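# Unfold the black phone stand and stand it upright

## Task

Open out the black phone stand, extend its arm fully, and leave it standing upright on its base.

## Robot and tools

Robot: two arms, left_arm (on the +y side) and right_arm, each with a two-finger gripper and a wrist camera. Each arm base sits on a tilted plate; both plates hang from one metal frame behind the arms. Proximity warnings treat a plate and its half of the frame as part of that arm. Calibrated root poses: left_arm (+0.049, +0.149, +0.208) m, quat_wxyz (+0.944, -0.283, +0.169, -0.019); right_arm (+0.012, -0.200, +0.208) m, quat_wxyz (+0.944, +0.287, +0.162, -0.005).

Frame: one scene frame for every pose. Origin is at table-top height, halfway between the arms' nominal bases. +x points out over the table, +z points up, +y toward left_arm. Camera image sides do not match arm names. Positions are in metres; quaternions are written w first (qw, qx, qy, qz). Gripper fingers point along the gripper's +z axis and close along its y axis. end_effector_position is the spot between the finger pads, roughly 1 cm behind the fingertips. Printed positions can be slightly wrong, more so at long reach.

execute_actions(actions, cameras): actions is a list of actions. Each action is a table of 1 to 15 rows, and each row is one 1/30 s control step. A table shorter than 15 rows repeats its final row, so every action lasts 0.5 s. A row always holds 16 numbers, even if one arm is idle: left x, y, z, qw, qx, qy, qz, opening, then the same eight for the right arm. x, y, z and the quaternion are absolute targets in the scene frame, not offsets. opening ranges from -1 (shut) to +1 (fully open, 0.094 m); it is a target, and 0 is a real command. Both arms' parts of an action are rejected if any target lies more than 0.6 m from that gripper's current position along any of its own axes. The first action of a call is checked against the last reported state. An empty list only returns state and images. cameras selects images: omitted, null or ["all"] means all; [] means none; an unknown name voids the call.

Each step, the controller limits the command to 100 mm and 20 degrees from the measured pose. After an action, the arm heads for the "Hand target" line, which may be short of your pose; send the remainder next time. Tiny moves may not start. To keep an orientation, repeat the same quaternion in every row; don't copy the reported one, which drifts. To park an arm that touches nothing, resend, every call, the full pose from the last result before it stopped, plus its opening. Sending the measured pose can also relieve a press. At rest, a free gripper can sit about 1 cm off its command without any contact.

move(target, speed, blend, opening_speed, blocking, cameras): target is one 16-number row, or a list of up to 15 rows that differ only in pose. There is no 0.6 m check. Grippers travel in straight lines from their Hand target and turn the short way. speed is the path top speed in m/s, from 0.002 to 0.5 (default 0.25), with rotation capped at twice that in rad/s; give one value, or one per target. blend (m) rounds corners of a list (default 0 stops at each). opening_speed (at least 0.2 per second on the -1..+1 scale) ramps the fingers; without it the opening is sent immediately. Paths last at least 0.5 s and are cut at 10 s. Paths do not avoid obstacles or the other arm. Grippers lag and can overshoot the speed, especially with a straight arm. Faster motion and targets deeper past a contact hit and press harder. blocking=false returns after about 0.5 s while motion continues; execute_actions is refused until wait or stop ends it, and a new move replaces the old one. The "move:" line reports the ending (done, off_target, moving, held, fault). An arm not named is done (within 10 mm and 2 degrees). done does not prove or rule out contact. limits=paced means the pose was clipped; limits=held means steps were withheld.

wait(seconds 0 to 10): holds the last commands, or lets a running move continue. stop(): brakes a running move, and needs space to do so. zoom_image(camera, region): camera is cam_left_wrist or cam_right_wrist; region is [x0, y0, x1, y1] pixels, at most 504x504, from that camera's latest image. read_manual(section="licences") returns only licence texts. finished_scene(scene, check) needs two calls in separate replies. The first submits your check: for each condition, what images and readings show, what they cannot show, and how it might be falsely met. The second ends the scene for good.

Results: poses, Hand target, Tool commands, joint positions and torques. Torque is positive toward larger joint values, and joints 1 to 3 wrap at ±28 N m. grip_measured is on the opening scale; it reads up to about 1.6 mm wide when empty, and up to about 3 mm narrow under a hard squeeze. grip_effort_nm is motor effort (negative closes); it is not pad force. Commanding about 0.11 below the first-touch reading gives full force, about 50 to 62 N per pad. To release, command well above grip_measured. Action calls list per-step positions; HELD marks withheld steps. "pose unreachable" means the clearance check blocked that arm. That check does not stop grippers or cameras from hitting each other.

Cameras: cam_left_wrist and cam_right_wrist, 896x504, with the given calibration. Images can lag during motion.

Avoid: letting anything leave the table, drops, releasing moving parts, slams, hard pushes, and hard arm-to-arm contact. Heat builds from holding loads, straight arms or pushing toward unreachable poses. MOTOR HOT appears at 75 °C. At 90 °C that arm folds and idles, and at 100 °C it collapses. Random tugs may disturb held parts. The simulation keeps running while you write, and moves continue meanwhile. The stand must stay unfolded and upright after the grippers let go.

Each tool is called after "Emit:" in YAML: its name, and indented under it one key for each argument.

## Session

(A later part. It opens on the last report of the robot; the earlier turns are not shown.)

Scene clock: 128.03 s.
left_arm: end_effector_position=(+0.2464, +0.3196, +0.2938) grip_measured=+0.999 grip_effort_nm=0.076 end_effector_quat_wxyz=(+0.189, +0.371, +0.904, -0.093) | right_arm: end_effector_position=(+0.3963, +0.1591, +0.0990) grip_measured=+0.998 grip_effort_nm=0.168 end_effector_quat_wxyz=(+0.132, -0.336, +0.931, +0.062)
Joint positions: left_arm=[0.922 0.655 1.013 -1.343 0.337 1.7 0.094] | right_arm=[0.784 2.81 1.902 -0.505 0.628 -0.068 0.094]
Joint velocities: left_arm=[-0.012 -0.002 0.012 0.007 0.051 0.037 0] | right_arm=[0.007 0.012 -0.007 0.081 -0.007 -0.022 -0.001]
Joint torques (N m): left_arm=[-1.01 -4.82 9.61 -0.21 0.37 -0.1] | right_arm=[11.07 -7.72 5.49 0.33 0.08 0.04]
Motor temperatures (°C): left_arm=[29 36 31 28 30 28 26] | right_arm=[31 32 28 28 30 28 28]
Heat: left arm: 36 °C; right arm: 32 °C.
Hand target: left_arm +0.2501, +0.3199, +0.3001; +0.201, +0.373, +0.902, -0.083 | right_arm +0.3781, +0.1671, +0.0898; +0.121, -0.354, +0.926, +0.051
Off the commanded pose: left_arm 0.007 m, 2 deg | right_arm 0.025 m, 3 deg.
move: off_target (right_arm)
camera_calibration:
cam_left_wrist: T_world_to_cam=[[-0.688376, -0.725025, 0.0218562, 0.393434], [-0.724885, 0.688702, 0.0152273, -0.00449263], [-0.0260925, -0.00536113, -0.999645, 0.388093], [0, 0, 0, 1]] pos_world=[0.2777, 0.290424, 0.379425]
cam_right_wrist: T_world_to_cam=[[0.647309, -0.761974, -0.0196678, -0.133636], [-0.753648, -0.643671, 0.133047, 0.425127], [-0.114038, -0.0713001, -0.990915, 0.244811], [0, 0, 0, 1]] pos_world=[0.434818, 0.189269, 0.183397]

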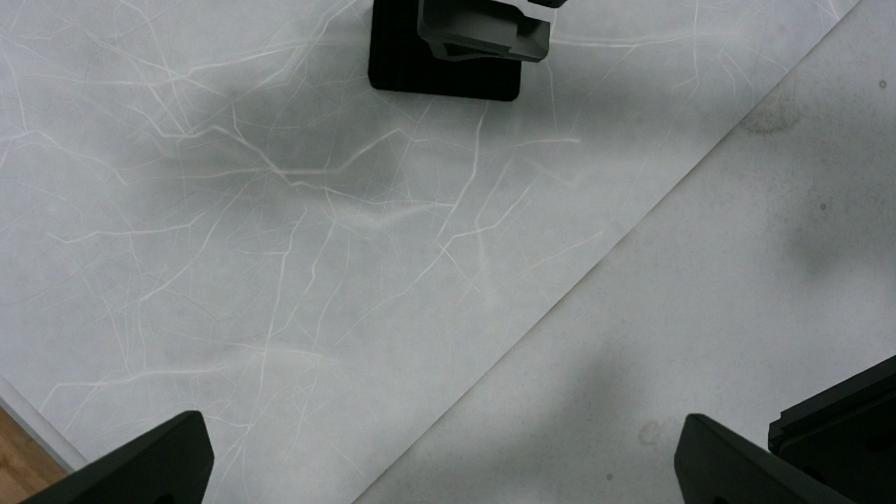

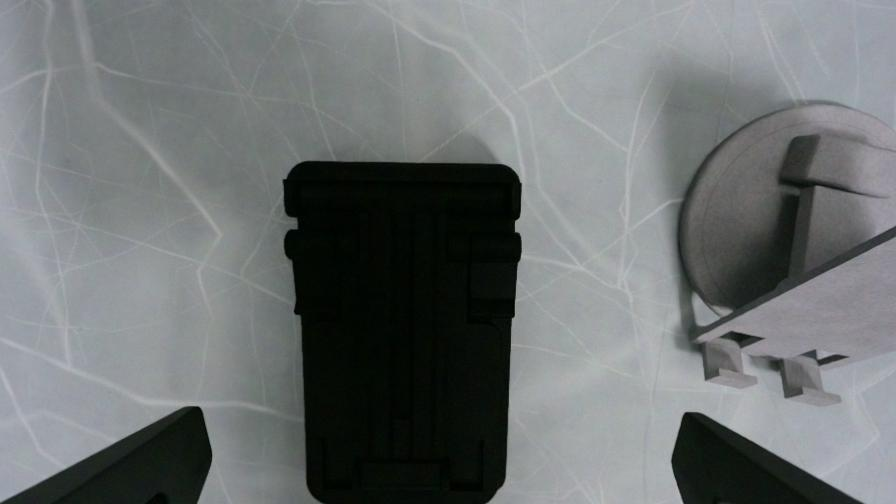

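Emit:
move:
  target: [0.25,0.32,0.30,0.2,0.3734,0.9016,-0.0828,1.0,0.367,0.172,0.045,0.1219,-0.3553,0.9255,0.0468,1.0]
  speed: 0.1
  cameras: ["cam_right_wrist"]

Scene clock: 133.37 s.
left_arm: end_effector_position=(+0.2465, +0.3198, +0.2938) grip_measured=+0.999 grip_effort_nm=0.081 end_effector_quat_wxyz=(+0.190, +0.371, +0.904, -0.092) | right_arm: end_effector_position=(+0.3786, +0.1741, +0.0644) grip_measured=+0.998 grip_effort_nm=0.173 end_effector_quat_wxyz=(+0.133, -0.345, +0.927, +0.058)
Joint positions: left_arm=[0.922 0.655 1.013 -1.342 0.337 1.7 0.094] | right_arm=[0.781 2.9 1.895 -0.405 0.633 -0.092 0.094]
Joint velocities: left_arm=[0.007 0.007 0.027 0.022 0.007 -0.007 -0.001] | right_arm=[-0.017 -0.017 -0.007 0.007 0.022 -0.051 -0.001]
Joint torques (N m): left_arm=[-1.05 -4.86 9.73 -0.2 0.34 -0.06] | right_arm=[8.18 -8.06 3.79 0.7 0.12 -0.13]
Motor temperatures (°C): left_arm=[29 36 32 28 30 28 26] | right_arm=[32 32 28 28 30 28 28]
Heat: left arm: 36 °C; right arm: 32 °C.
Hand target: left_arm +0.2499, +0.3200, +0.3001; +0.200, +0.373, +0.902, -0.083 | right_arm +0.3670, +0.1724, +0.0455; +0.122, -0.355, +0.926, +0.047
Off the commanded pose: left_arm 0.007 m, 2 deg | right_arm 0.023 m, 2 deg.
move: off_target (right_arm)
camera_calibration:
cam_right_wrist: T_world_to_cam=[[0.660566, -0.750717, -0.00873299, -0.119124], [-0.743359, -0.655633, 0.132524, 0.424241], [-0.105214, -0.0810494, -0.991141, 0.207937], [0, 0, 0, 1]] pos_world=[0.41593, 0.205571, 0.148833]
Images, in order (width x height): cam_right_wrist 896x504.

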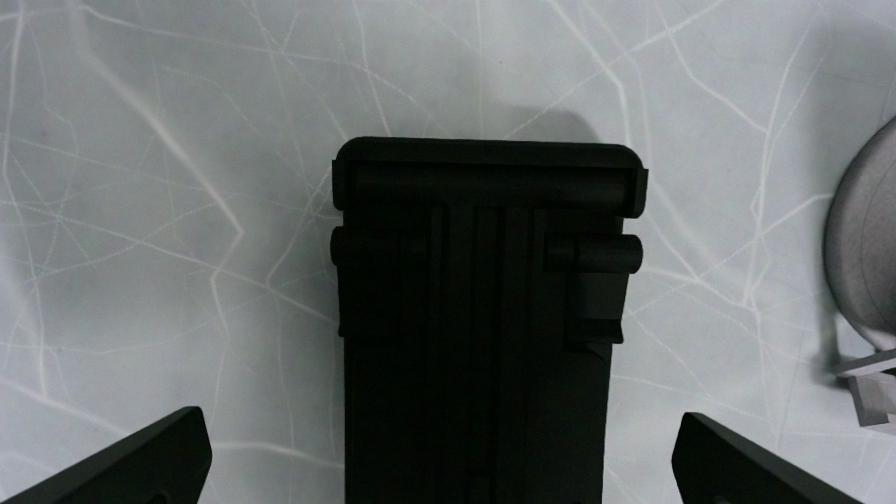

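Emit:
move:
  target: [0.25,0.32,0.30,0.2,0.3734,0.9016,-0.0828,1.0,0.371,0.167,0.005,0.1219,-0.3553,0.9255,0.0468,1.0]
  speed: 0.06
  cameras: ["cam_right_wrist"]

Scene clock: 138.40 s.
left_arm: end_effector_position=(+0.2465, +0.3198, +0.2938) grip_measured=+0.999 grip_effort_nm=0.076 end_effector_quat_wxyz=(+0.190, +0.371, +0.904, -0.092) | right_arm: end_effector_position=(+0.3878, +0.1670, +0.0271) grip_measured=+0.998 grip_effort_nm=0.168 end_effector_quat_wxyz=(+0.138, -0.342, +0.928, +0.054)
Joint positions: left_arm=[0.922 0.655 1.013 -1.342 0.337 1.7 0.094] | right_arm=[0.716 2.955 1.889 -0.289 0.632 -0.172 0.094]
Joint velocities: left_arm=[0.002 -0.017 -0.017 -0.022 0.022 -0.037 0] | right_arm=[-0.012 0.017 0.002 -0.007 -0.007 -0.037 0]
Joint torques (N m): left_arm=[-1.03 -4.83 9.61 -0.21 0.35 -0.08] | right_arm=[8.21 -7.45 3.23 0.72 -0.01 -0.11]
Motor temperatures (°C): left_arm=[29 35 32 28 30 28 26] | right_arm=[32 33 28 28 30 28 28]
Heat: left arm: 35 °C; right arm: 33 °C.
Hand target: left_arm +0.2499, +0.3200, +0.3001; +0.200, +0.373, +0.902, -0.083 | right_arm +0.3710, +0.1663, +0.0056; +0.122, -0.355, +0.926, +0.046
Off the commanded pose: left_arm 0.007 m, 2 deg | right_arm 0.028 m, 3 deg.
move: off_target (right_arm)
camera_calibration:
cam_right_wrist: T_world_to_cam=[[0.655173, -0.755477, 0.00149947, -0.128169], [-0.74951, -0.649747, 0.126744, 0.432884], [-0.0947781, -0.0841633, -0.991934, 0.167858], [0, 0, 0, 1]] pos_world=[0.424333, 0.198564, 0.11183]
Images, in order (width x height): cam_right_wrist 896x504.

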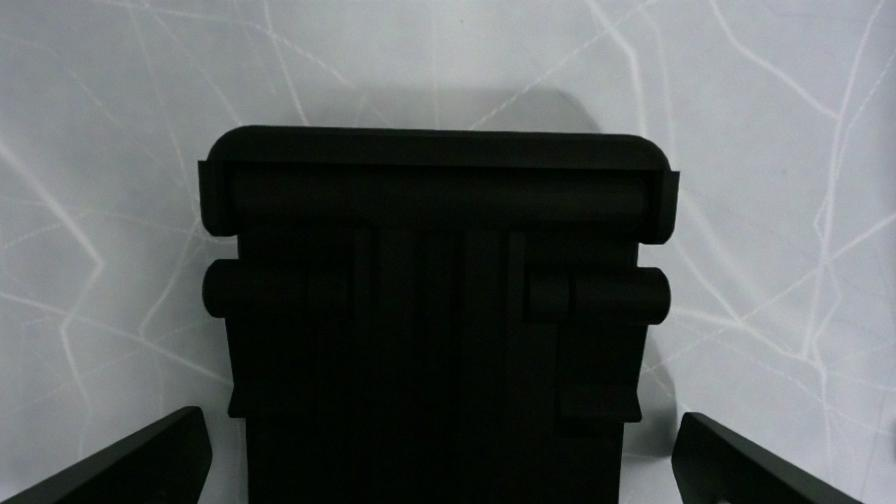

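Emit:
move:
  target: [0.25,0.32,0.30,0.2,0.3734,0.9016,-0.0828,1.0,0.366,0.164,-0.010,0.1219,-0.3553,0.9255,0.0468,1.0]
  speed: 0.04
  cameras: ["cam_right_wrist"]

Scene clock: 141.60 s.
left_arm: end_effector_position=(+0.2465, +0.3198, +0.2938) grip_measured=+0.999 grip_effort_nm=0.081 end_effector_quat_wxyz=(+0.190, +0.371, +0.904, -0.092) | right_arm: end_effector_position=(+0.3913, +0.1706, +0.0257) grip_measured=+0.998 grip_effort_nm=0.168 end_effector_quat_wxyz=(+0.153, -0.336, +0.927, +0.060)
Joint positions: left_arm=[0.922 0.655 1.013 -1.342 0.337 1.7 0.094] | right_arm=[0.713 2.955 1.869 -0.227 0.625 -0.189 0.094]
Joint velocities: left_arm=[0.007 -0.002 -0.007 0.007 0.066 0.022 0] | right_arm=[-0.007 0.002 -0.002 0.051 0.022 -0.022 0]
Joint torques (N m): left_arm=[-1.05 -4.82 9.61 -0.21 0.33 -0.1] | right_arm=[7.05 -6.72 2.33 0.68 0.07 -0.19]
Motor temperatures (°C): left_arm=[29 35 32 28 30 28 26] | right_arm=[32 33 28 28 29 28 28]
Heat: left arm: 35 °C; right arm: 33 °C.
Hand target: left_arm +0.2499, +0.3200, +0.3001; +0.200, +0.373, +0.902, -0.083 | right_arm +0.3650, +0.1630, -0.0080; +0.122, -0.355, +0.926, +0.047
Off the commanded pose: left_arm 0.007 m, 2 deg | right_arm 0.044 m, 4 deg.
move: off_target (right_arm)
camera_calibration:
cam_right_wrist: T_world_to_cam=[[0.647039, -0.762456, -0.0015099, -0.123377], [-0.758951, -0.644252, 0.0945172, 0.441622], [-0.0730379, -0.0600103, -0.995522, 0.15453], [0, 0, 0, 1]] pos_world=[0.426285, 0.19972, 0.11191]
Images, in order (width x height): cam_right_wrist 896x504.

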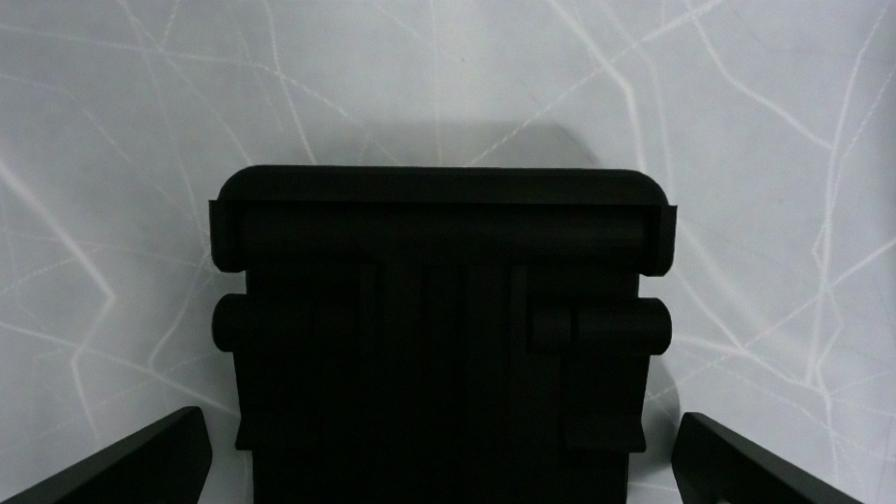

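Emit:
move:
  target: [0.25,0.32,0.30,0.2,0.3734,0.9016,-0.0828,1.0,0.368,0.165,0.000,0.1219,-0.3553,0.9255,0.0468,0.2]
  speed: 0.04
  opening_speed: 0.4

Scene clock: 147.63 s.
left_arm: end_effector_position=(+0.2465, +0.3198, +0.2938) grip_measured=+0.999 grip_effort_nm=0.076 end_effector_quat_wxyz=(+0.190, +0.371, +0.904, -0.092) | right_arm: end_effector_position=(+0.3903, +0.1716, +0.0253) grip_measured=+0.494 grip_effort_nm=-0.979 end_effector_quat_wxyz=(+0.153, -0.336, +0.927, +0.063)
Joint positions: left_arm=[0.922 0.655 1.013 -1.342 0.337 1.7 0.094] | right_arm=[0.713 2.955 1.865 -0.221 0.619 -0.189 0.07]
Joint velocities: left_arm=[-0.007 0.002 -0.002 -0.007 -0.037 -0.022 -0.001] | right_arm=[-0.012 -0.002 0.007 -0.022 0.022 0.007 -0.001]
Joint torques (N m): left_arm=[-0.96 -4.83 9.77 -0.2 0.33 -0.09] | right_arm=[8.1 -7.27 3.51 0.3 0.09 -0.06]
Motor temperatures (°C): left_arm=[29 35 32 28 30 28 26] | right_arm=[32 34 28 28 29 28 28]
Heat: left arm: 35 °C; right arm: 34 °C.
Hand target: left_arm +0.2499, +0.3200, +0.3001; +0.200, +0.373, +0.902, -0.083 | right_arm +0.3677, +0.1649, +0.0010; +0.122, -0.355, +0.926, +0.047
Off the commanded pose: left_arm 0.007 m, 2 deg | right_arm 0.034 m, 5 deg.
move: off_target (right_arm)
camera_calibration:
cam_left_wrist: T_world_to_cam=[[-0.688341, -0.72508, 0.0210996, 0.393847], [-0.724934, 0.688648, 0.0153026, -0.00450195], [-0.0256258, -0.00476243, -0.99966, 0.38778], [0, 0, 0, 1]] pos_world=[0.277774, 0.290517, 0.379408]
cam_right_wrist: T_world_to_cam=[[0.64817, -0.761464, -0.00699885, -0.122404], [-0.75785, -0.645937, 0.0918026, 0.44147], [-0.0744251, -0.0541996, -0.995753, 0.153633], [0, 0, 0, 1]] pos_world=[0.425341, 0.200283, 0.111596]

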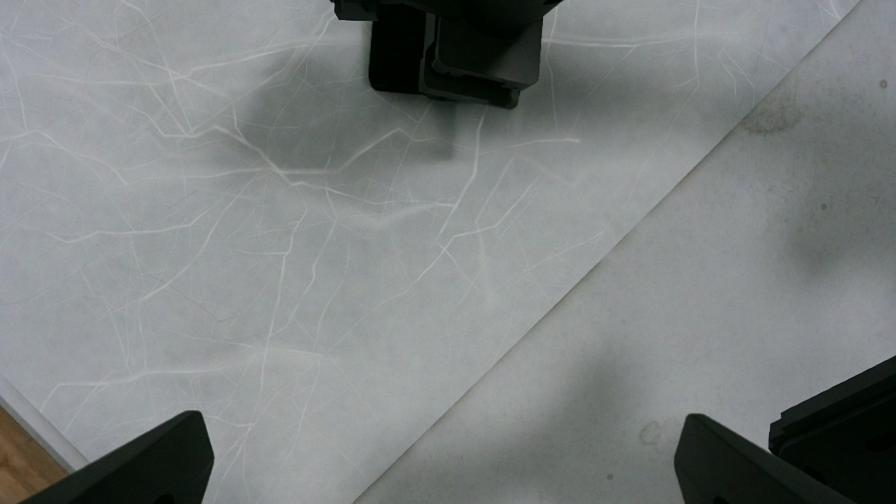

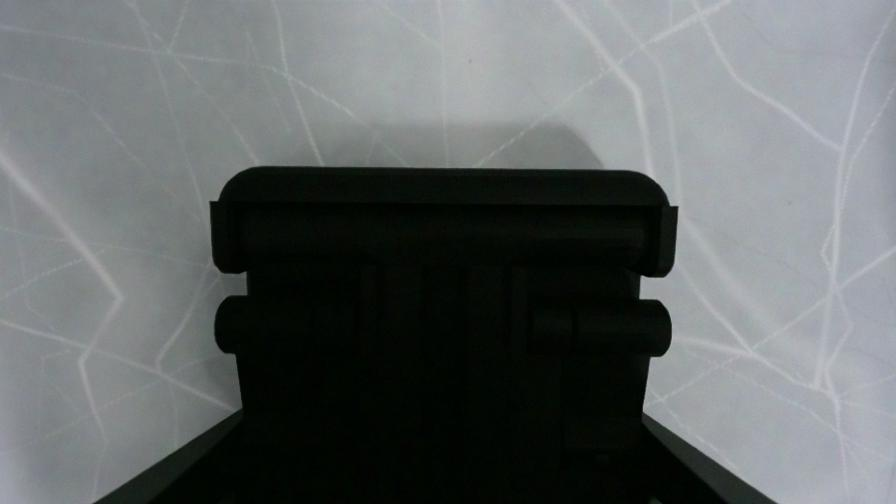

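Emit:
move:
  target:
    - [0.25,0.32,0.30,0.2,0.3734,0.9016,-0.0828,1.0,0.360,0.165,0.09,0.1219,-0.3553,0.9255,0.0468,0.2]
    - [0.25,0.32,0.30,0.2,0.3734,0.9016,-0.0828,1.0,0.318,0.03,0.11,0.0923,-0.701,0.701,0.0923,0.2]
  speed: [0.08,0.12]

Scene clock: 155.80 s.
left_arm: end_effector_position=(+0.2465, +0.3198, +0.2938) grip_measured=+0.999 grip_effort_nm=0.076 end_effector_quat_wxyz=(+0.190, +0.371, +0.904, -0.092) | right_arm: end_effector_position=(+0.3133, +0.0341, +0.1015) grip_measured=+0.493 grip_effort_nm=-0.989 end_effector_quat_wxyz=(-0.085, +0.700, -0.704, -0.081)
Joint positions: left_arm=[0.922 0.655 1.013 -1.342 0.337 1.7 0.094] | right_arm=[0.679 2.338 1.185 -0.366 0.479 -0.95 0.07]
Joint velocities: left_arm=[-0.012 0.007 0.007 0.066 0.007 -0.007 0] | right_arm=[0.022 -0.007 0.002 -0.022 -0.037 0.037 0]
Joint torques (N m): left_arm=[-0.96 -4.85 9.65 -0.21 0.34 -0.07] | right_arm=[6.58 -10.44 2.35 0.24 -0.39 -0.13]
Motor temperatures (°C): left_arm=[28 35 32 28 30 28 26] | right_arm=[33 37 28 28 29 28 29]
Heat: left arm: 35 °C; right arm: 37 °C.
Hand target: left_arm +0.2499, +0.3200, +0.3001; +0.200, +0.373, +0.902, -0.083 | right_arm +0.3152, +0.0310, +0.1092; -0.091, +0.700, -0.702, -0.091
Off the commanded pose: left_arm 0.007 m, 2 deg | right_arm 0.011 m, 2 deg.
move: off_target (right_arm)
camera_calibration:
cam_left_wrist: T_world_to_cam=[[-0.688341, -0.72508, 0.0210996, 0.393847], [-0.724934, 0.688648, 0.0153026, -0.00450195], [-0.0256258, -0.00476243, -0.99966, 0.38778], [0, 0, 0, 1]] pos_world=[0.277774, 0.290517, 0.379408]
cam_right_wrist: T_world_to_cam=[[0.999921, 0.00197456, 0.0124479, -0.314888], [-0.000398045, -0.982211, 0.187779, 0.0517409], [0.0125972, -0.187769, -0.982132, 0.192295], [0, 0, 0, 1]] pos_world=[0.312461, 0.0875493, 0.183063]

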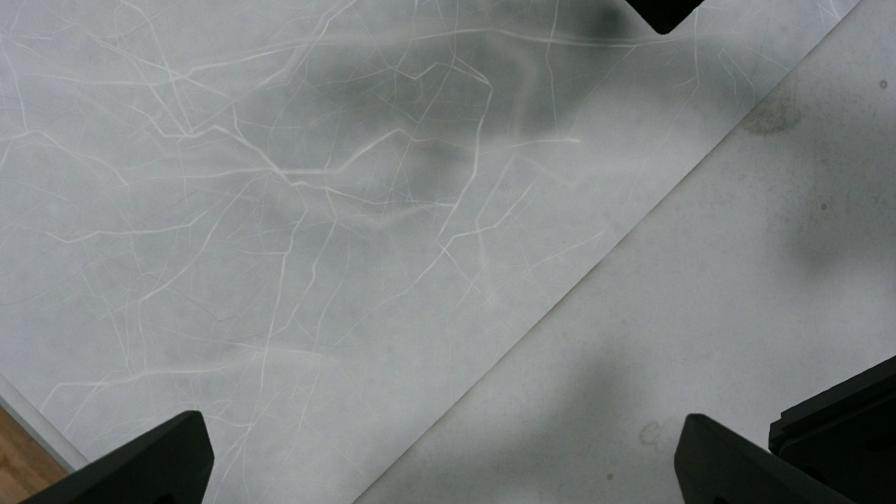

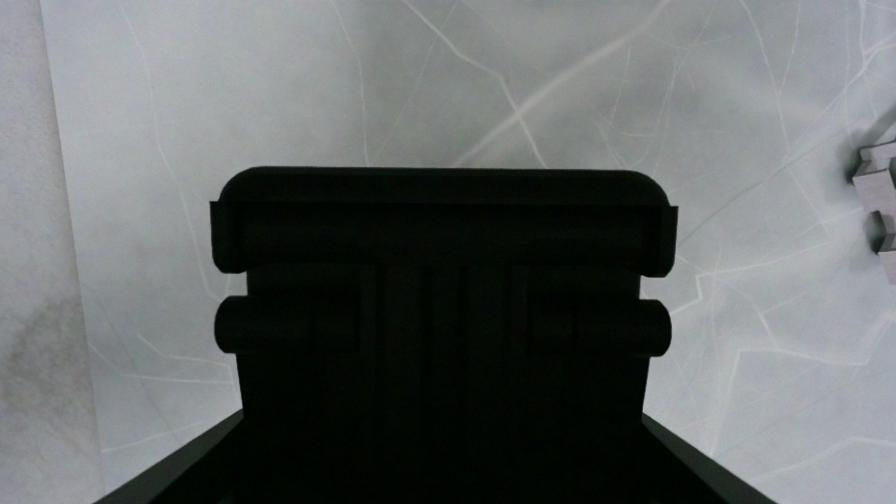

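Emit:
move:
  target:
    - [0.25,0.32,0.30,0.2,0.3734,0.9016,-0.0828,1.0,0.318,0.028,0.05,0.1258,-0.696,0.696,0.1258,0.2]
    - [0.25,0.32,0.30,0.2,0.3734,0.9016,-0.0828,1.0,0.318,0.028,0.016,0.1258,-0.696,0.696,0.1258,0.2]
  speed: [0.1,0.03]

Emit:
zoom_image:
  camera: "cam_left_wrist"
  region: [450, 0, 890, 200]

Scene clock: 163.63 s.
left_arm: end_effector_position=(+0.2465, +0.3198, +0.2938) grip_measured=+0.999 grip_effort_nm=0.081 end_effector_quat_wxyz=(+0.190, +0.371, +0.904, -0.092) | right_arm: end_effector_position=(+0.3255, +0.0201, +0.0233) grip_measured=+0.493 grip_effort_nm=-0.989 end_effector_quat_wxyz=(-0.126, +0.693, -0.701, -0.110)
Joint positions: left_arm=[0.922 0.655 1.013 -1.342 0.337 1.7 0.094] | right_arm=[0.465 2.445 1.095 -0.005 0.369 -1.206 0.07]
Joint velocities: left_arm=[0.012 -0.012 -0.002 -0.066 0.022 -0.022 0] | right_arm=[0.012 0.002 -0.007 -0.007 -0.125 -0.007 0.001]
Joint torques (N m): left_arm=[-0.92 -4.81 9.76 -0.22 0.35 -0.1] | right_arm=[6.69 -5.57 2.59 0.49 -0.49 -0.19]
Motor temperatures (°C): left_arm=[28 35 32 28 30 28 26] | right_arm=[32 37 27 28 29 28 29]
Heat: left arm: 35 °C; right arm: 37 °C.
Hand target: left_arm +0.2499, +0.3200, +0.3001; +0.200, +0.373, +0.902, -0.083 | right_arm +0.3193, +0.0271, +0.0160; -0.127, +0.696, -0.696, -0.123
Off the commanded pose: left_arm 0.007 m, 2 deg | right_arm 0.013 m, 2 deg.
move: off_target (right_arm)
camera_calibration:
cam_left_wrist: T_world_to_cam=[[-0.688341, -0.72508, 0.0210996, 0.393847], [-0.724934, 0.688648, 0.0153026, -0.00450195], [-0.0256258, -0.00476243, -0.99966, 0.38778], [0, 0, 0, 1]] pos_world=[0.277774, 0.290517, 0.379408]
cam_right_wrist: T_world_to_cam=[[0.9996, -0.00844058, 0.0269852, -0.326143], [-0.0108127, -0.995973, 0.0890022, 0.0586737], [0.0261253, -0.0892584, -0.995666, 0.106625], [0, 0, 0, 1]] pos_world=[0.323862, 0.0652018, 0.109742]

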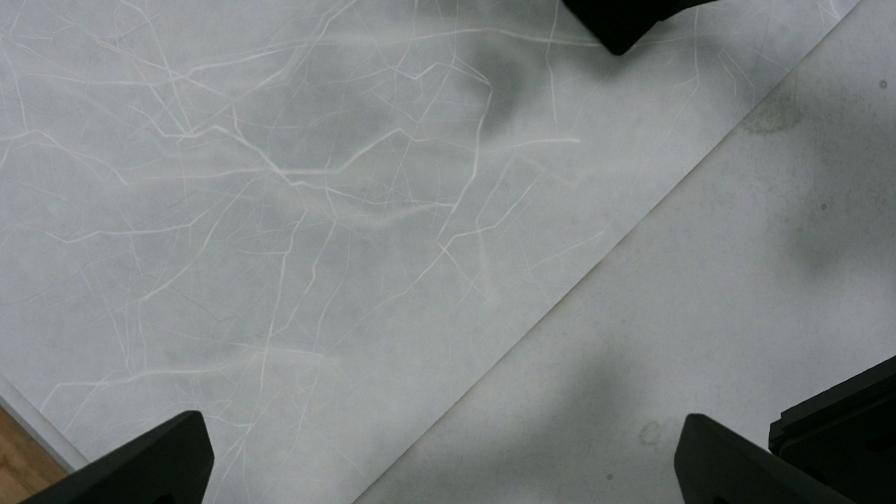

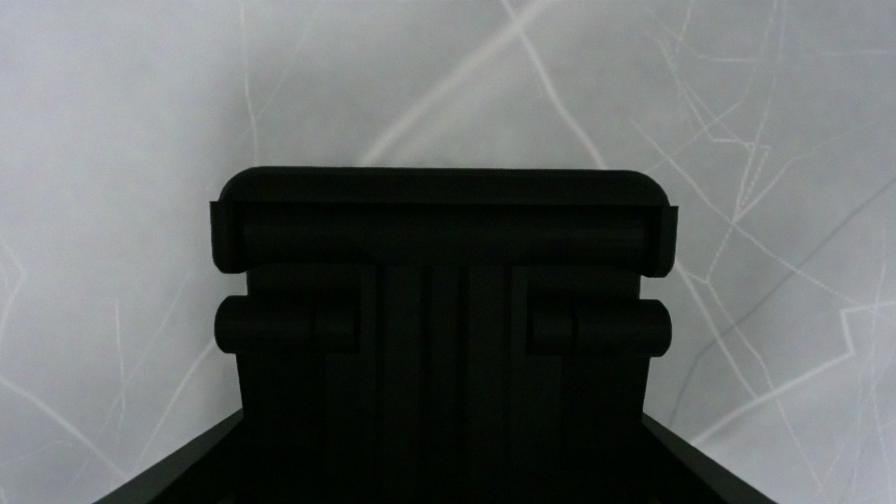

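Scaled by 1.145.

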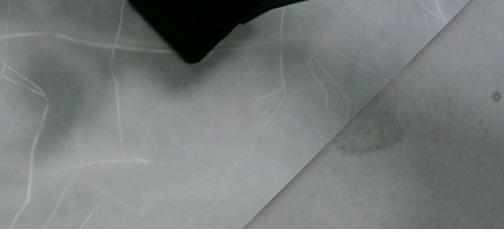

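Emit:
move:
  target: [0.25,0.32,0.30,0.2,0.3734,0.9016,-0.0828,1.0,0.318,0.028,0.004,0.1258,-0.696,0.696,0.1258,0.2]
  speed: 0.03
  cameras: ["cam_right_wrist"]

Scene clock: 165.97 s.
left_arm: end_effector_position=(+0.2465, +0.3198, +0.2938) grip_measured=+0.999 grip_effort_nm=0.076 end_effector_quat_wxyz=(+0.190, +0.371, +0.904, -0.092) | right_arm: end_effector_position=(+0.3257, +0.0230, +0.0200) grip_measured=+0.493 grip_effort_nm=-0.989 end_effector_quat_wxyz=(-0.129, +0.694, -0.699, -0.116)
Joint positions: left_arm=[0.922 0.655 1.013 -1.342 0.337 1.7 0.094] | right_arm=[0.458 2.458 1.102 0.006 0.354 -1.219 0.07]
Joint velocities: left_arm=[-0.037 -0.007 -0.017 0.007 -0.095 -0.095 0.001] | right_arm=[-0.007 -0.007 0.002 0.081 -0.022 -0.066 -0.001]
Joint torques (N m): left_arm=[-0.91 -4.77 9.73 -0.22 0.34 -0.09] | right_arm=[5.52 -3.95 2.59 0.64 -0.39 -0.21]
Motor temperatures (°C): left_arm=[28 35 32 28 30 28 26] | right_arm=[32 36 27 28 29 28 29]
Heat: left arm: 35 °C; right arm: 36 °C.
Hand target: left_arm +0.2499, +0.3200, +0.3001; +0.200, +0.373, +0.902, -0.083 | right_arm +0.3176, +0.0273, +0.0049; -0.125, +0.696, -0.696, -0.126
Off the commanded pose: left_arm 0.007 m, 2 deg | right_arm 0.018 m, 1 deg.
move: off_target (right_arm)
camera_calibration:
cam_right_wrist: T_world_to_cam=[[0.999663, -0.00260578, 0.0258473, -0.326269], [-0.00456275, -0.997102, 0.0759452, 0.0600602], [0.0255745, -0.0760375, -0.996777, 0.103538], [0, 0, 0, 1]] pos_world=[0.323785, 0.0669087, 0.107076]
Images, in order (width x height): cam_right_wrist 896x504.

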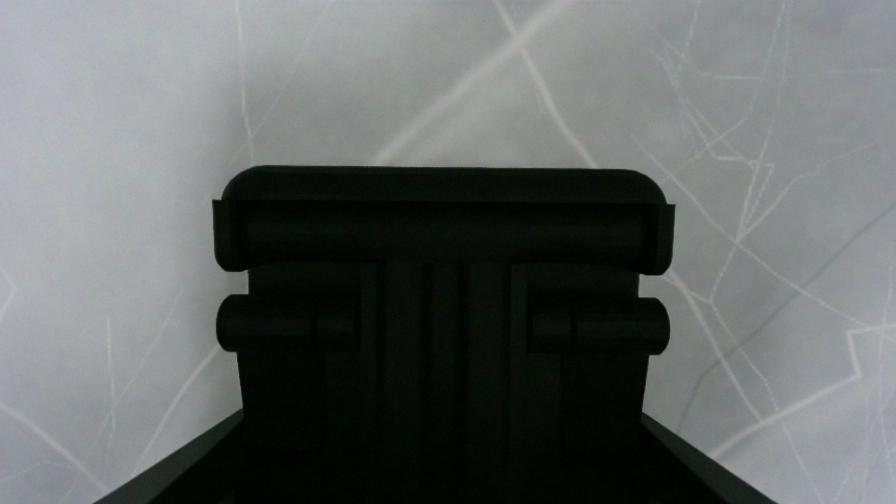

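Emit:
move:
  target: [0.25,0.32,0.30,0.2,0.3734,0.9016,-0.0828,1.0,0.318,0.026,0.012,0.1258,-0.696,0.696,0.1258,0.95]
  speed: 0.05
  opening_speed: 0.4
  cameras: []

Emit:
move:
  target:
    - [0.25,0.32,0.30,0.2,0.3734,0.9016,-0.0828,1.0,0.318,0.026,0.10,0.1258,-0.696,0.696,0.1258,0.95]
    - [0.33,0.18,0.25,0.2706,0.6533,0.6533,-0.2706,1.0,0.325,-0.15,0.20,0.2988,-0.641,0.641,0.2988,0.95]
  speed: [0.06,0.15]

Scene clock: 171.83 s.
left_arm: end_effector_position=(+0.2465, +0.3198, +0.2938) grip_measured=+0.999 grip_effort_nm=0.076 end_effector_quat_wxyz=(+0.190, +0.371, +0.904, -0.092) | right_arm: end_effector_position=(+0.3268, +0.0244, +0.0206) grip_measured=+0.948 grip_effort_nm=0.168 end_effector_quat_wxyz=(-0.133, +0.693, -0.699, -0.117)
Joint positions: left_arm=[0.922 0.655 1.013 -1.342 0.337 1.7 0.094] | right_arm=[0.458 2.458 1.102 0.012 0.349 -1.219 0.091]
Joint velocities: left_arm=[-0.007 -0.012 0.012 -0.037 -0.007 -0.051 0] | right_arm=[0.012 -0.002 0.002 0.007 0.007 -0.007 0]
Joint torques (N m): left_arm=[-0.95 -4.81 9.5 -0.21 0.35 -0.09] | right_arm=[6.41 -5.96 1.98 0.39 -0.37 -0.14]
Motor temperatures (°C): left_arm=[28 35 32 28 30 28 26] | right_arm=[32 36 27 28 29 28 30]
Heat: left arm: 35 °C; right arm: 36 °C.
Hand target: left_arm +0.2499, +0.3200, +0.3001; +0.200, +0.373, +0.902, -0.083 | right_arm +0.3180, +0.0259, +0.0123; -0.126, +0.696, -0.696, -0.126
Off the commanded pose: left_arm 0.007 m, 2 deg | right_arm 0.012 m, 1 deg.
move: off_target (right_arm)
No camera images: "cameras" was empty.

Scene clock: 176.93 s.
left_arm: end_effector_position=(+0.3268, +0.1823, +0.2437) grip_measured=+0.999 grip_effort_nm=0.076 end_effector_quat_wxyz=(+0.266, +0.649, +0.663, -0.263) | right_arm: end_effector_position=(+0.3190, -0.1499, +0.1920) grip_measured=+0.948 grip_effort_nm=0.168 end_effector_quat_wxyz=(-0.285, +0.645, -0.646, -0.292)
Joint positions: left_arm=[0.135 1.172 0.963 -1.054 0.237 1.744 0.094] | right_arm=[0.067 1.501 0.874 -0.656 -0.245 -1.608 0.092]
Joint velocities: left_arm=[0.007 0.012 -0.027 0.022 0.11 -0.051 -0.001] | right_arm=[-0.002 -0.012 -0.002 -0.007 0.037 -0.007 -0.001]
Joint torques (N m): left_arm=[-3.41 -4.01 8.87 -0.33 0.66 0.08] | right_arm=[3.28 -6.99 4.16 -0.22 -0.81 -0.19]
Motor temperatures (°C): left_arm=[28 35 32 28 30 28 26] | right_arm=[32 36 27 28 29 28 29]
Heat: left arm: 35 °C; right arm: 36 °C.
Hand target: left_arm +0.3331, +0.1773, +0.2488; +0.280, +0.652, +0.653, -0.266 | right_arm +0.3216, -0.1522, +0.2011; -0.298, +0.643, -0.641, -0.295
Off the commanded pose: left_arm 0.007 m, 2 deg | right_arm 0.010 m, 2 deg.
move: done
camera_calibration:
cam_left_wrist: T_world_to_cam=[[-0.99894, -0.0455418, 0.00666948, 0.331604], [-0.0452725, 0.946045, -0.320857, -0.0379191], [0.00830276, -0.320819, -0.947104, 0.372752], [0, 0, 0, 1]] pos_world=[0.326441, 0.170561, 0.338657]
cam_right_wrist: T_world_to_cam=[[0.99998, 0.00631666, 0.000140977, -0.31837], [0.0058349, -0.914695, -0.404103, -0.0241819], [-0.00242363, 0.404096, -0.914714, 0.327115], [0, 0, 0, 1]] pos_world=[0.319297, -0.152294, 0.289489]

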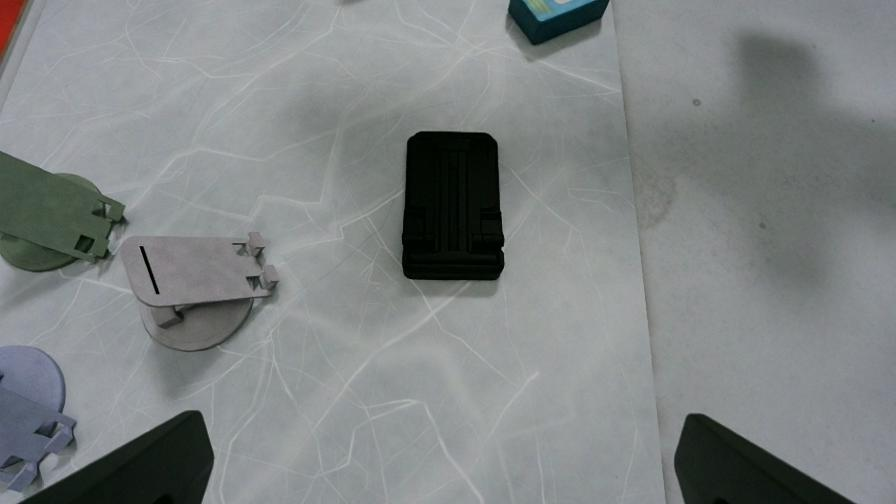

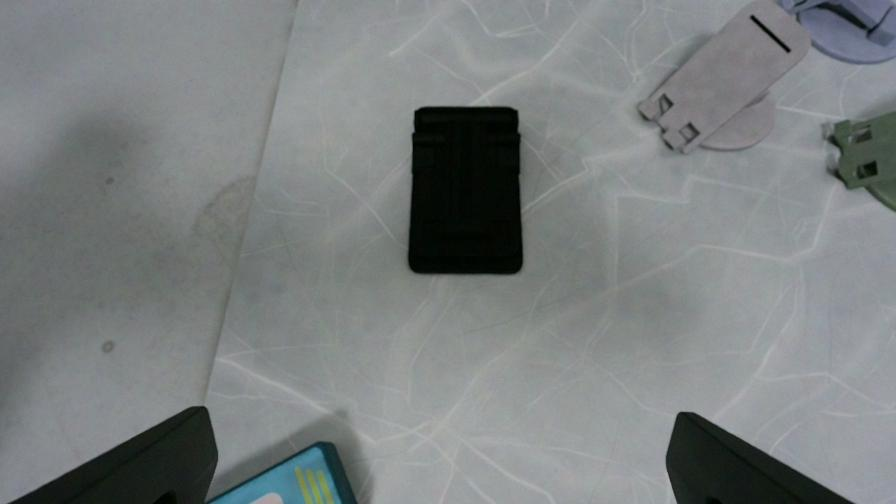

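Emit:
move:
  target:
    - [0.33,0.15,0.10,0.2706,0.6533,0.6533,-0.2706,0.95,0.325,-0.15,0.20,0.2988,-0.641,0.641,0.2988,0.55]
    - [0.33,0.11,0.045,0.2706,0.6533,0.6533,-0.2706,0.95,0.325,-0.15,0.20,0.2988,-0.641,0.641,0.2988,0.55]
  speed: 0.1

Scene clock: 189.33 s.
left_arm: end_effector_position=(+0.3344, +0.1216, +0.0429) grip_measured=+0.951 grip_effort_nm=-0.051 end_effector_quat_wxyz=(+0.266, +0.654, +0.660, -0.256) | right_arm: end_effector_position=(+0.3232, -0.1505, +0.1945) grip_measured=+0.552 grip_effort_nm=-0.076 end_effector_quat_wxyz=(-0.290, +0.644, -0.645, -0.291)
Joint positions: left_arm=[0.297 1.845 0.757 -0.207 0.275 1.916 0.092] | right_arm=[0.067 1.501 0.885 -0.657 -0.252 -1.608 0.073]
Joint velocities: left_arm=[0.012 0.007 -0.032 -0.022 -0.007 -0.051 -0.001] | right_arm=[-0.007 -0.002 -0.007 -0.037 -0.051 0.007 0]
Joint torques (N m): left_arm=[-5.27 -5.61 1.76 -0.59 0.56 -0.09] | right_arm=[3.28 -5.74 4.07 -0.22 -0.84 -0.13]
Motor temperatures (°C): left_arm=[29 35 32 28 30 28 26] | right_arm=[31 36 28 28 30 28 29]
Heat: left arm: 35 °C; right arm: 36 °C.
Hand target: left_arm +0.3295, +0.1101, +0.0438; +0.269, +0.654, +0.653, -0.271 | right_arm +0.3248, -0.1502, +0.2000; -0.298, +0.641, -0.641, -0.299
Off the commanded pose: left_arm 0.013 m, 2 deg | right_arm 0.006 m, 2 deg.
move: off_target (left_arm)
camera_calibration:
cam_left_wrist: T_world_to_cam=[[-0.999213, -0.0390641, -0.00690602, 0.337739], [-0.0349704, 0.949581, -0.311565, -0.0489006], [0.0187288, -0.311079, -0.9502, 0.158514], [0, 0, 0, 1]] pos_world=[0.332794, 0.108939, 0.137717]
cam_right_wrist: T_world_to_cam=[[0.999963, 0.00100436, 0.00848557, -0.324916], [0.00438967, -0.912389, -0.4093, -0.0219217], [0.00733105, 0.409322, -0.91236, 0.326809], [0, 0, 0, 1]] pos_world=[0.322605, -0.153445, 0.291952]

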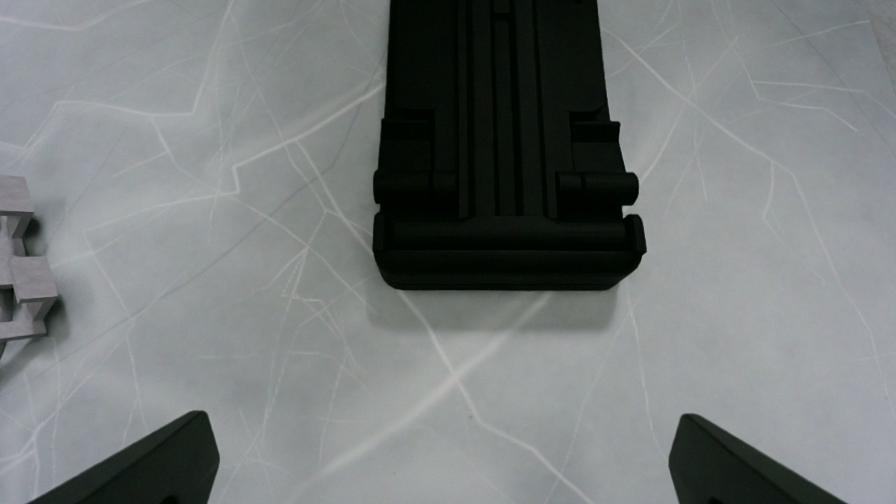

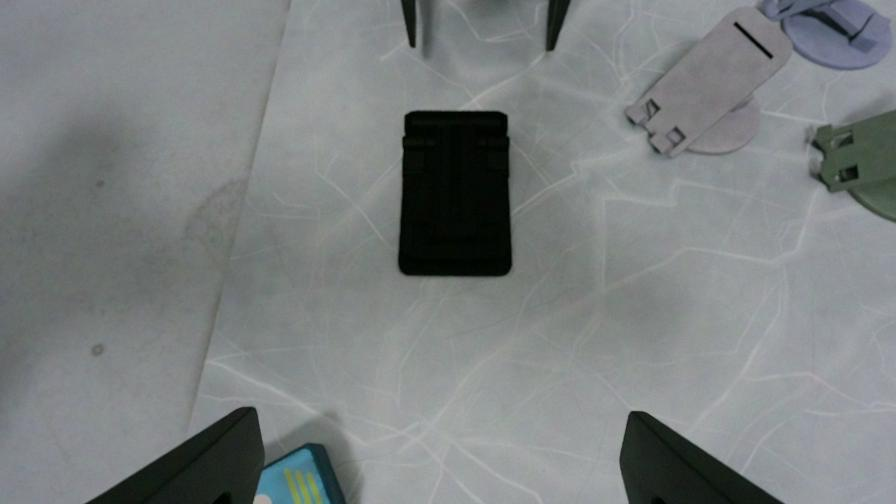

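Emit:
move:
  target:
    - [0.317,0.10,0.045,0.2706,0.6533,0.6533,-0.2706,0.95,0.325,-0.15,0.20,0.2988,-0.641,0.641,0.2988,0.55]
    - [0.317,0.070,0.016,0.2706,0.6533,0.6533,-0.2706,0.95,0.325,-0.15,0.20,0.2988,-0.641,0.641,0.2988,0.55]
  speed: 0.05

Emit:
zoom_image:
  camera: "cam_right_wrist"
  region: [330, 0, 630, 300]

Scene clock: 195.90 s.
left_arm: end_effector_position=(+0.3209, +0.0788, +0.0162) grip_measured=+0.951 grip_effort_nm=-0.051 end_effector_quat_wxyz=(+0.272, +0.651, +0.660, -0.260) | right_arm: end_effector_position=(+0.3232, -0.1504, +0.1946) grip_measured=+0.552 grip_effort_nm=-0.081 end_effector_quat_wxyz=(-0.290, +0.644, -0.645, -0.291)
Joint positions: left_arm=[0.234 2.016 0.699 0.037 0.274 1.85 0.092] | right_arm=[0.067 1.501 0.885 -0.657 -0.252 -1.608 0.073]
Joint velocities: left_arm=[-0.007 -0.012 0.002 0.007 -0.051 -0.051 0] | right_arm=[0.002 0.012 0.002 -0.022 0.022 0.037 0.001]
Joint torques (N m): left_arm=[-5.85 -5.29 1.28 -0.42 0.44 -0.08] | right_arm=[3.33 -5.68 4.21 -0.17 -0.86 -0.11]
Motor temperatures (°C): left_arm=[29 36 31 28 30 28 26] | right_arm=[31 36 28 28 30 28 29]
Heat: left arm: 36 °C; right arm: 36 °C.
Hand target: left_arm +0.3169, +0.0697, +0.0160; +0.271, +0.653, +0.653, -0.270 | right_arm +0.3250, -0.1501, +0.2001; -0.299, +0.641, -0.641, -0.299
Off the commanded pose: left_arm 0.010 m, 1 deg | right_arm 0.006 m, 1 deg.
move: done
camera_calibration:
cam_left_wrist: T_world_to_cam=[[-0.999032, -0.0434587, -0.00687418, 0.322701], [-0.0388234, 0.944208, -0.327053, -0.0151538], [0.020704, -0.32647, -0.944981, 0.120609], [0, 0, 0, 1]] pos_world=[0.319303, 0.0677075, 0.111235]
cam_right_wrist: T_world_to_cam=[[0.999963, 0.000989823, 0.00849592, -0.324923], [0.00438344, -0.912233, -0.409648, -0.0217667], [0.00734478, 0.40967, -0.912204, 0.326854], [0, 0, 0, 1]] pos_world=[0.322606, -0.153437, 0.292001]

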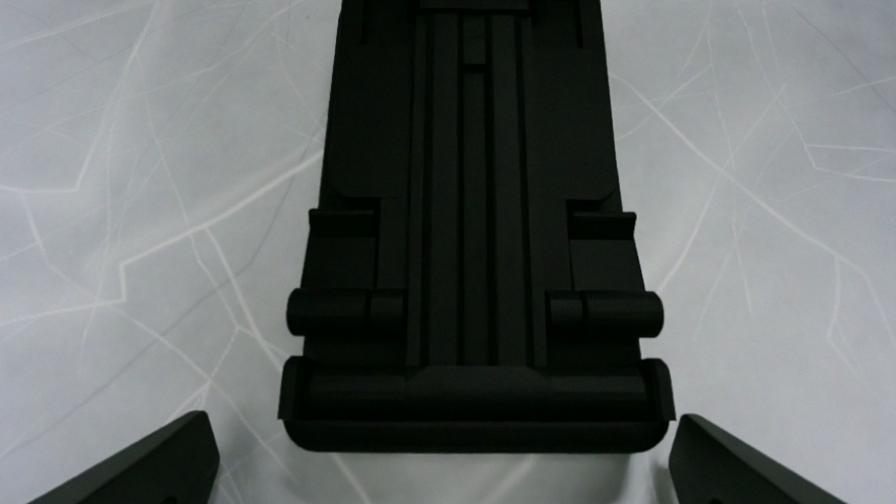

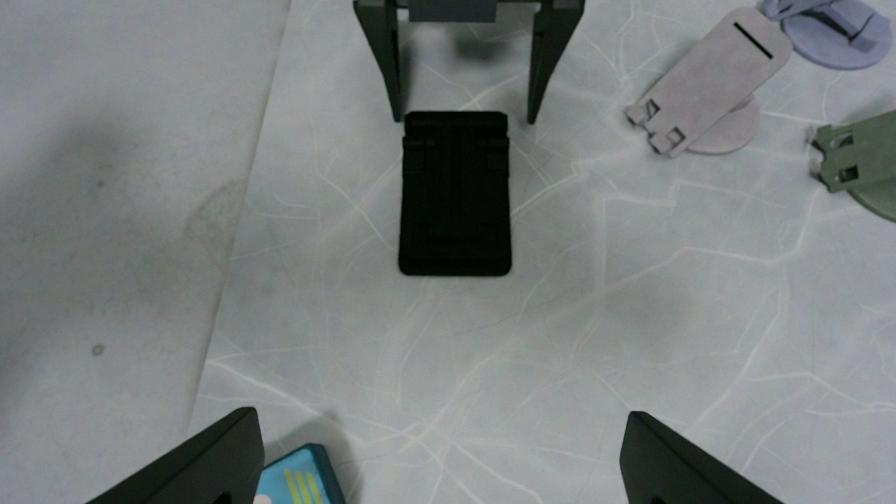

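Scaled by 1.680.

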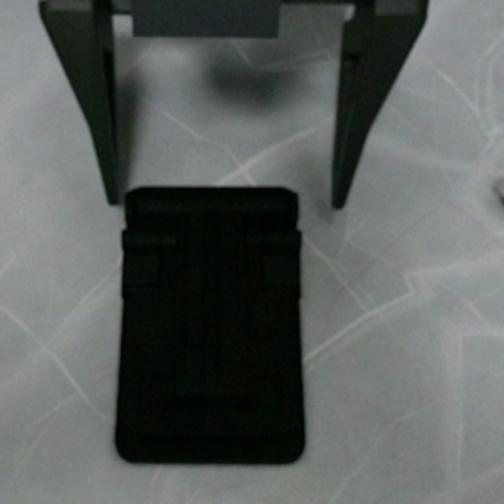

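Emit:
move:
  target:
    - [0.311,0.062,0.010,0.2706,0.6533,0.6533,-0.2706,0.95,0.325,-0.15,0.20,0.2988,-0.641,0.641,0.2988,0.55]
  speed: 0.04

Emit:
zoom_image:
  camera: "cam_right_wrist"
  region: [330, 0, 630, 300]

Scene clock: 198.87 s.
left_arm: end_effector_position=(+0.3213, +0.0716, +0.0131) grip_measured=+0.951 grip_effort_nm=-0.051 end_effector_quat_wxyz=(+0.279, +0.652, +0.657, -0.257) | right_arm: end_effector_position=(+0.3232, -0.1504, +0.1946) grip_measured=+0.552 grip_effort_nm=-0.076 end_effector_quat_wxyz=(-0.290, +0.644, -0.645, -0.291)
Joint positions: left_arm=[0.221 2.044 0.692 0.086 0.279 1.846 0.092] | right_arm=[0.067 1.501 0.885 -0.657 -0.252 -1.608 0.073]
Joint velocities: left_arm=[0.007 0.002 -0.037 -0.007 -0.051 -0.007 0] | right_arm=[-0.007 -0.017 -0.002 -0.007 0.007 0.051 0]
Joint torques (N m): left_arm=[-5.55 -4.62 0.21 -0.33 0.35 -0.16] | right_arm=[3.32 -5.71 4.37 -0.14 -0.79 -0.09]
Motor temperatures (°C): left_arm=[29 36 31 28 30 28 26] | right_arm=[31 36 28 28 30 28 29]
Heat: left arm: 36 °C; right arm: 36 °C.
Hand target: left_arm +0.3109, +0.0623, +0.0105; +0.271, +0.653, +0.653, -0.270 | right_arm +0.3250, -0.1501, +0.2000; -0.299, +0.641, -0.641, -0.298
Off the commanded pose: left_arm 0.014 m, 2 deg | right_arm 0.006 m, 1 deg.
move: off_target (left_arm)
camera_calibration:
cam_left_wrist: T_world_to_cam=[[-0.998761, -0.0441796, -0.0228934, 0.322874], [-0.0340542, 0.942353, -0.332882, -0.0105865], [0.0362802, -0.33169, -0.94269, 0.110653], [0, 0, 0, 1]] pos_world=[0.318099, 0.0609431, 0.108179]
cam_right_wrist: T_world_to_cam=[[0.999963, 0.000989823, 0.00849592, -0.324923], [0.00438344, -0.912233, -0.409648, -0.0217667], [0.00734478, 0.40967, -0.912204, 0.326854], [0, 0, 0, 1]] pos_world=[0.322606, -0.153437, 0.292001]

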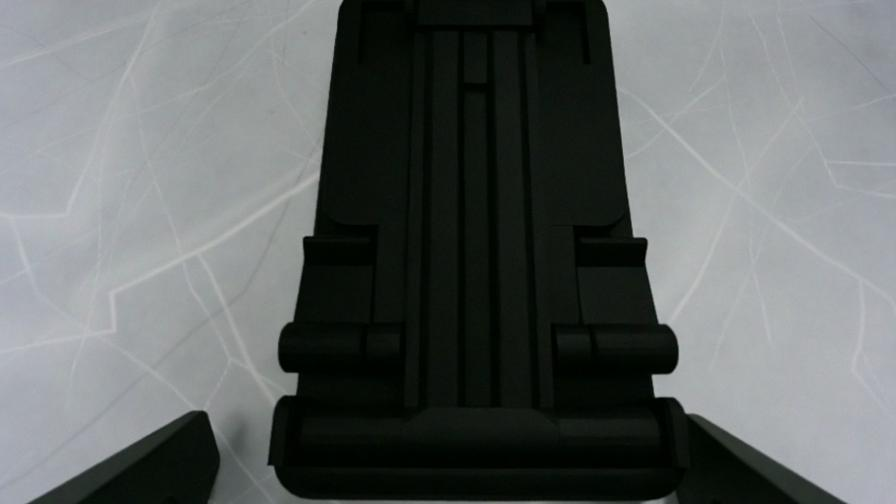

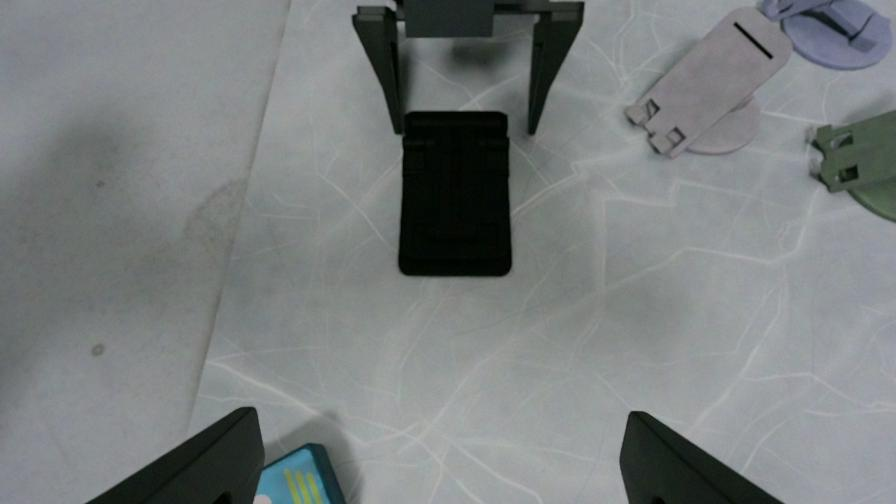

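Scaled by 1.680.

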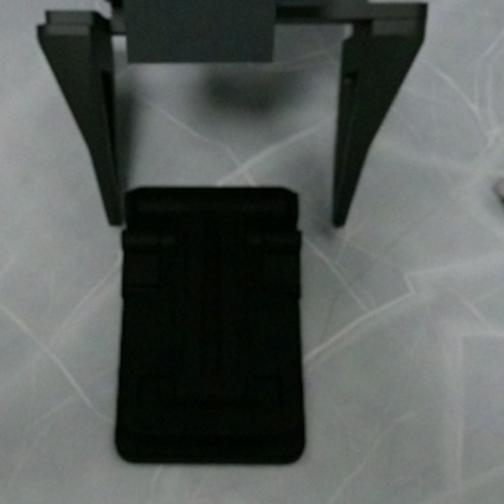

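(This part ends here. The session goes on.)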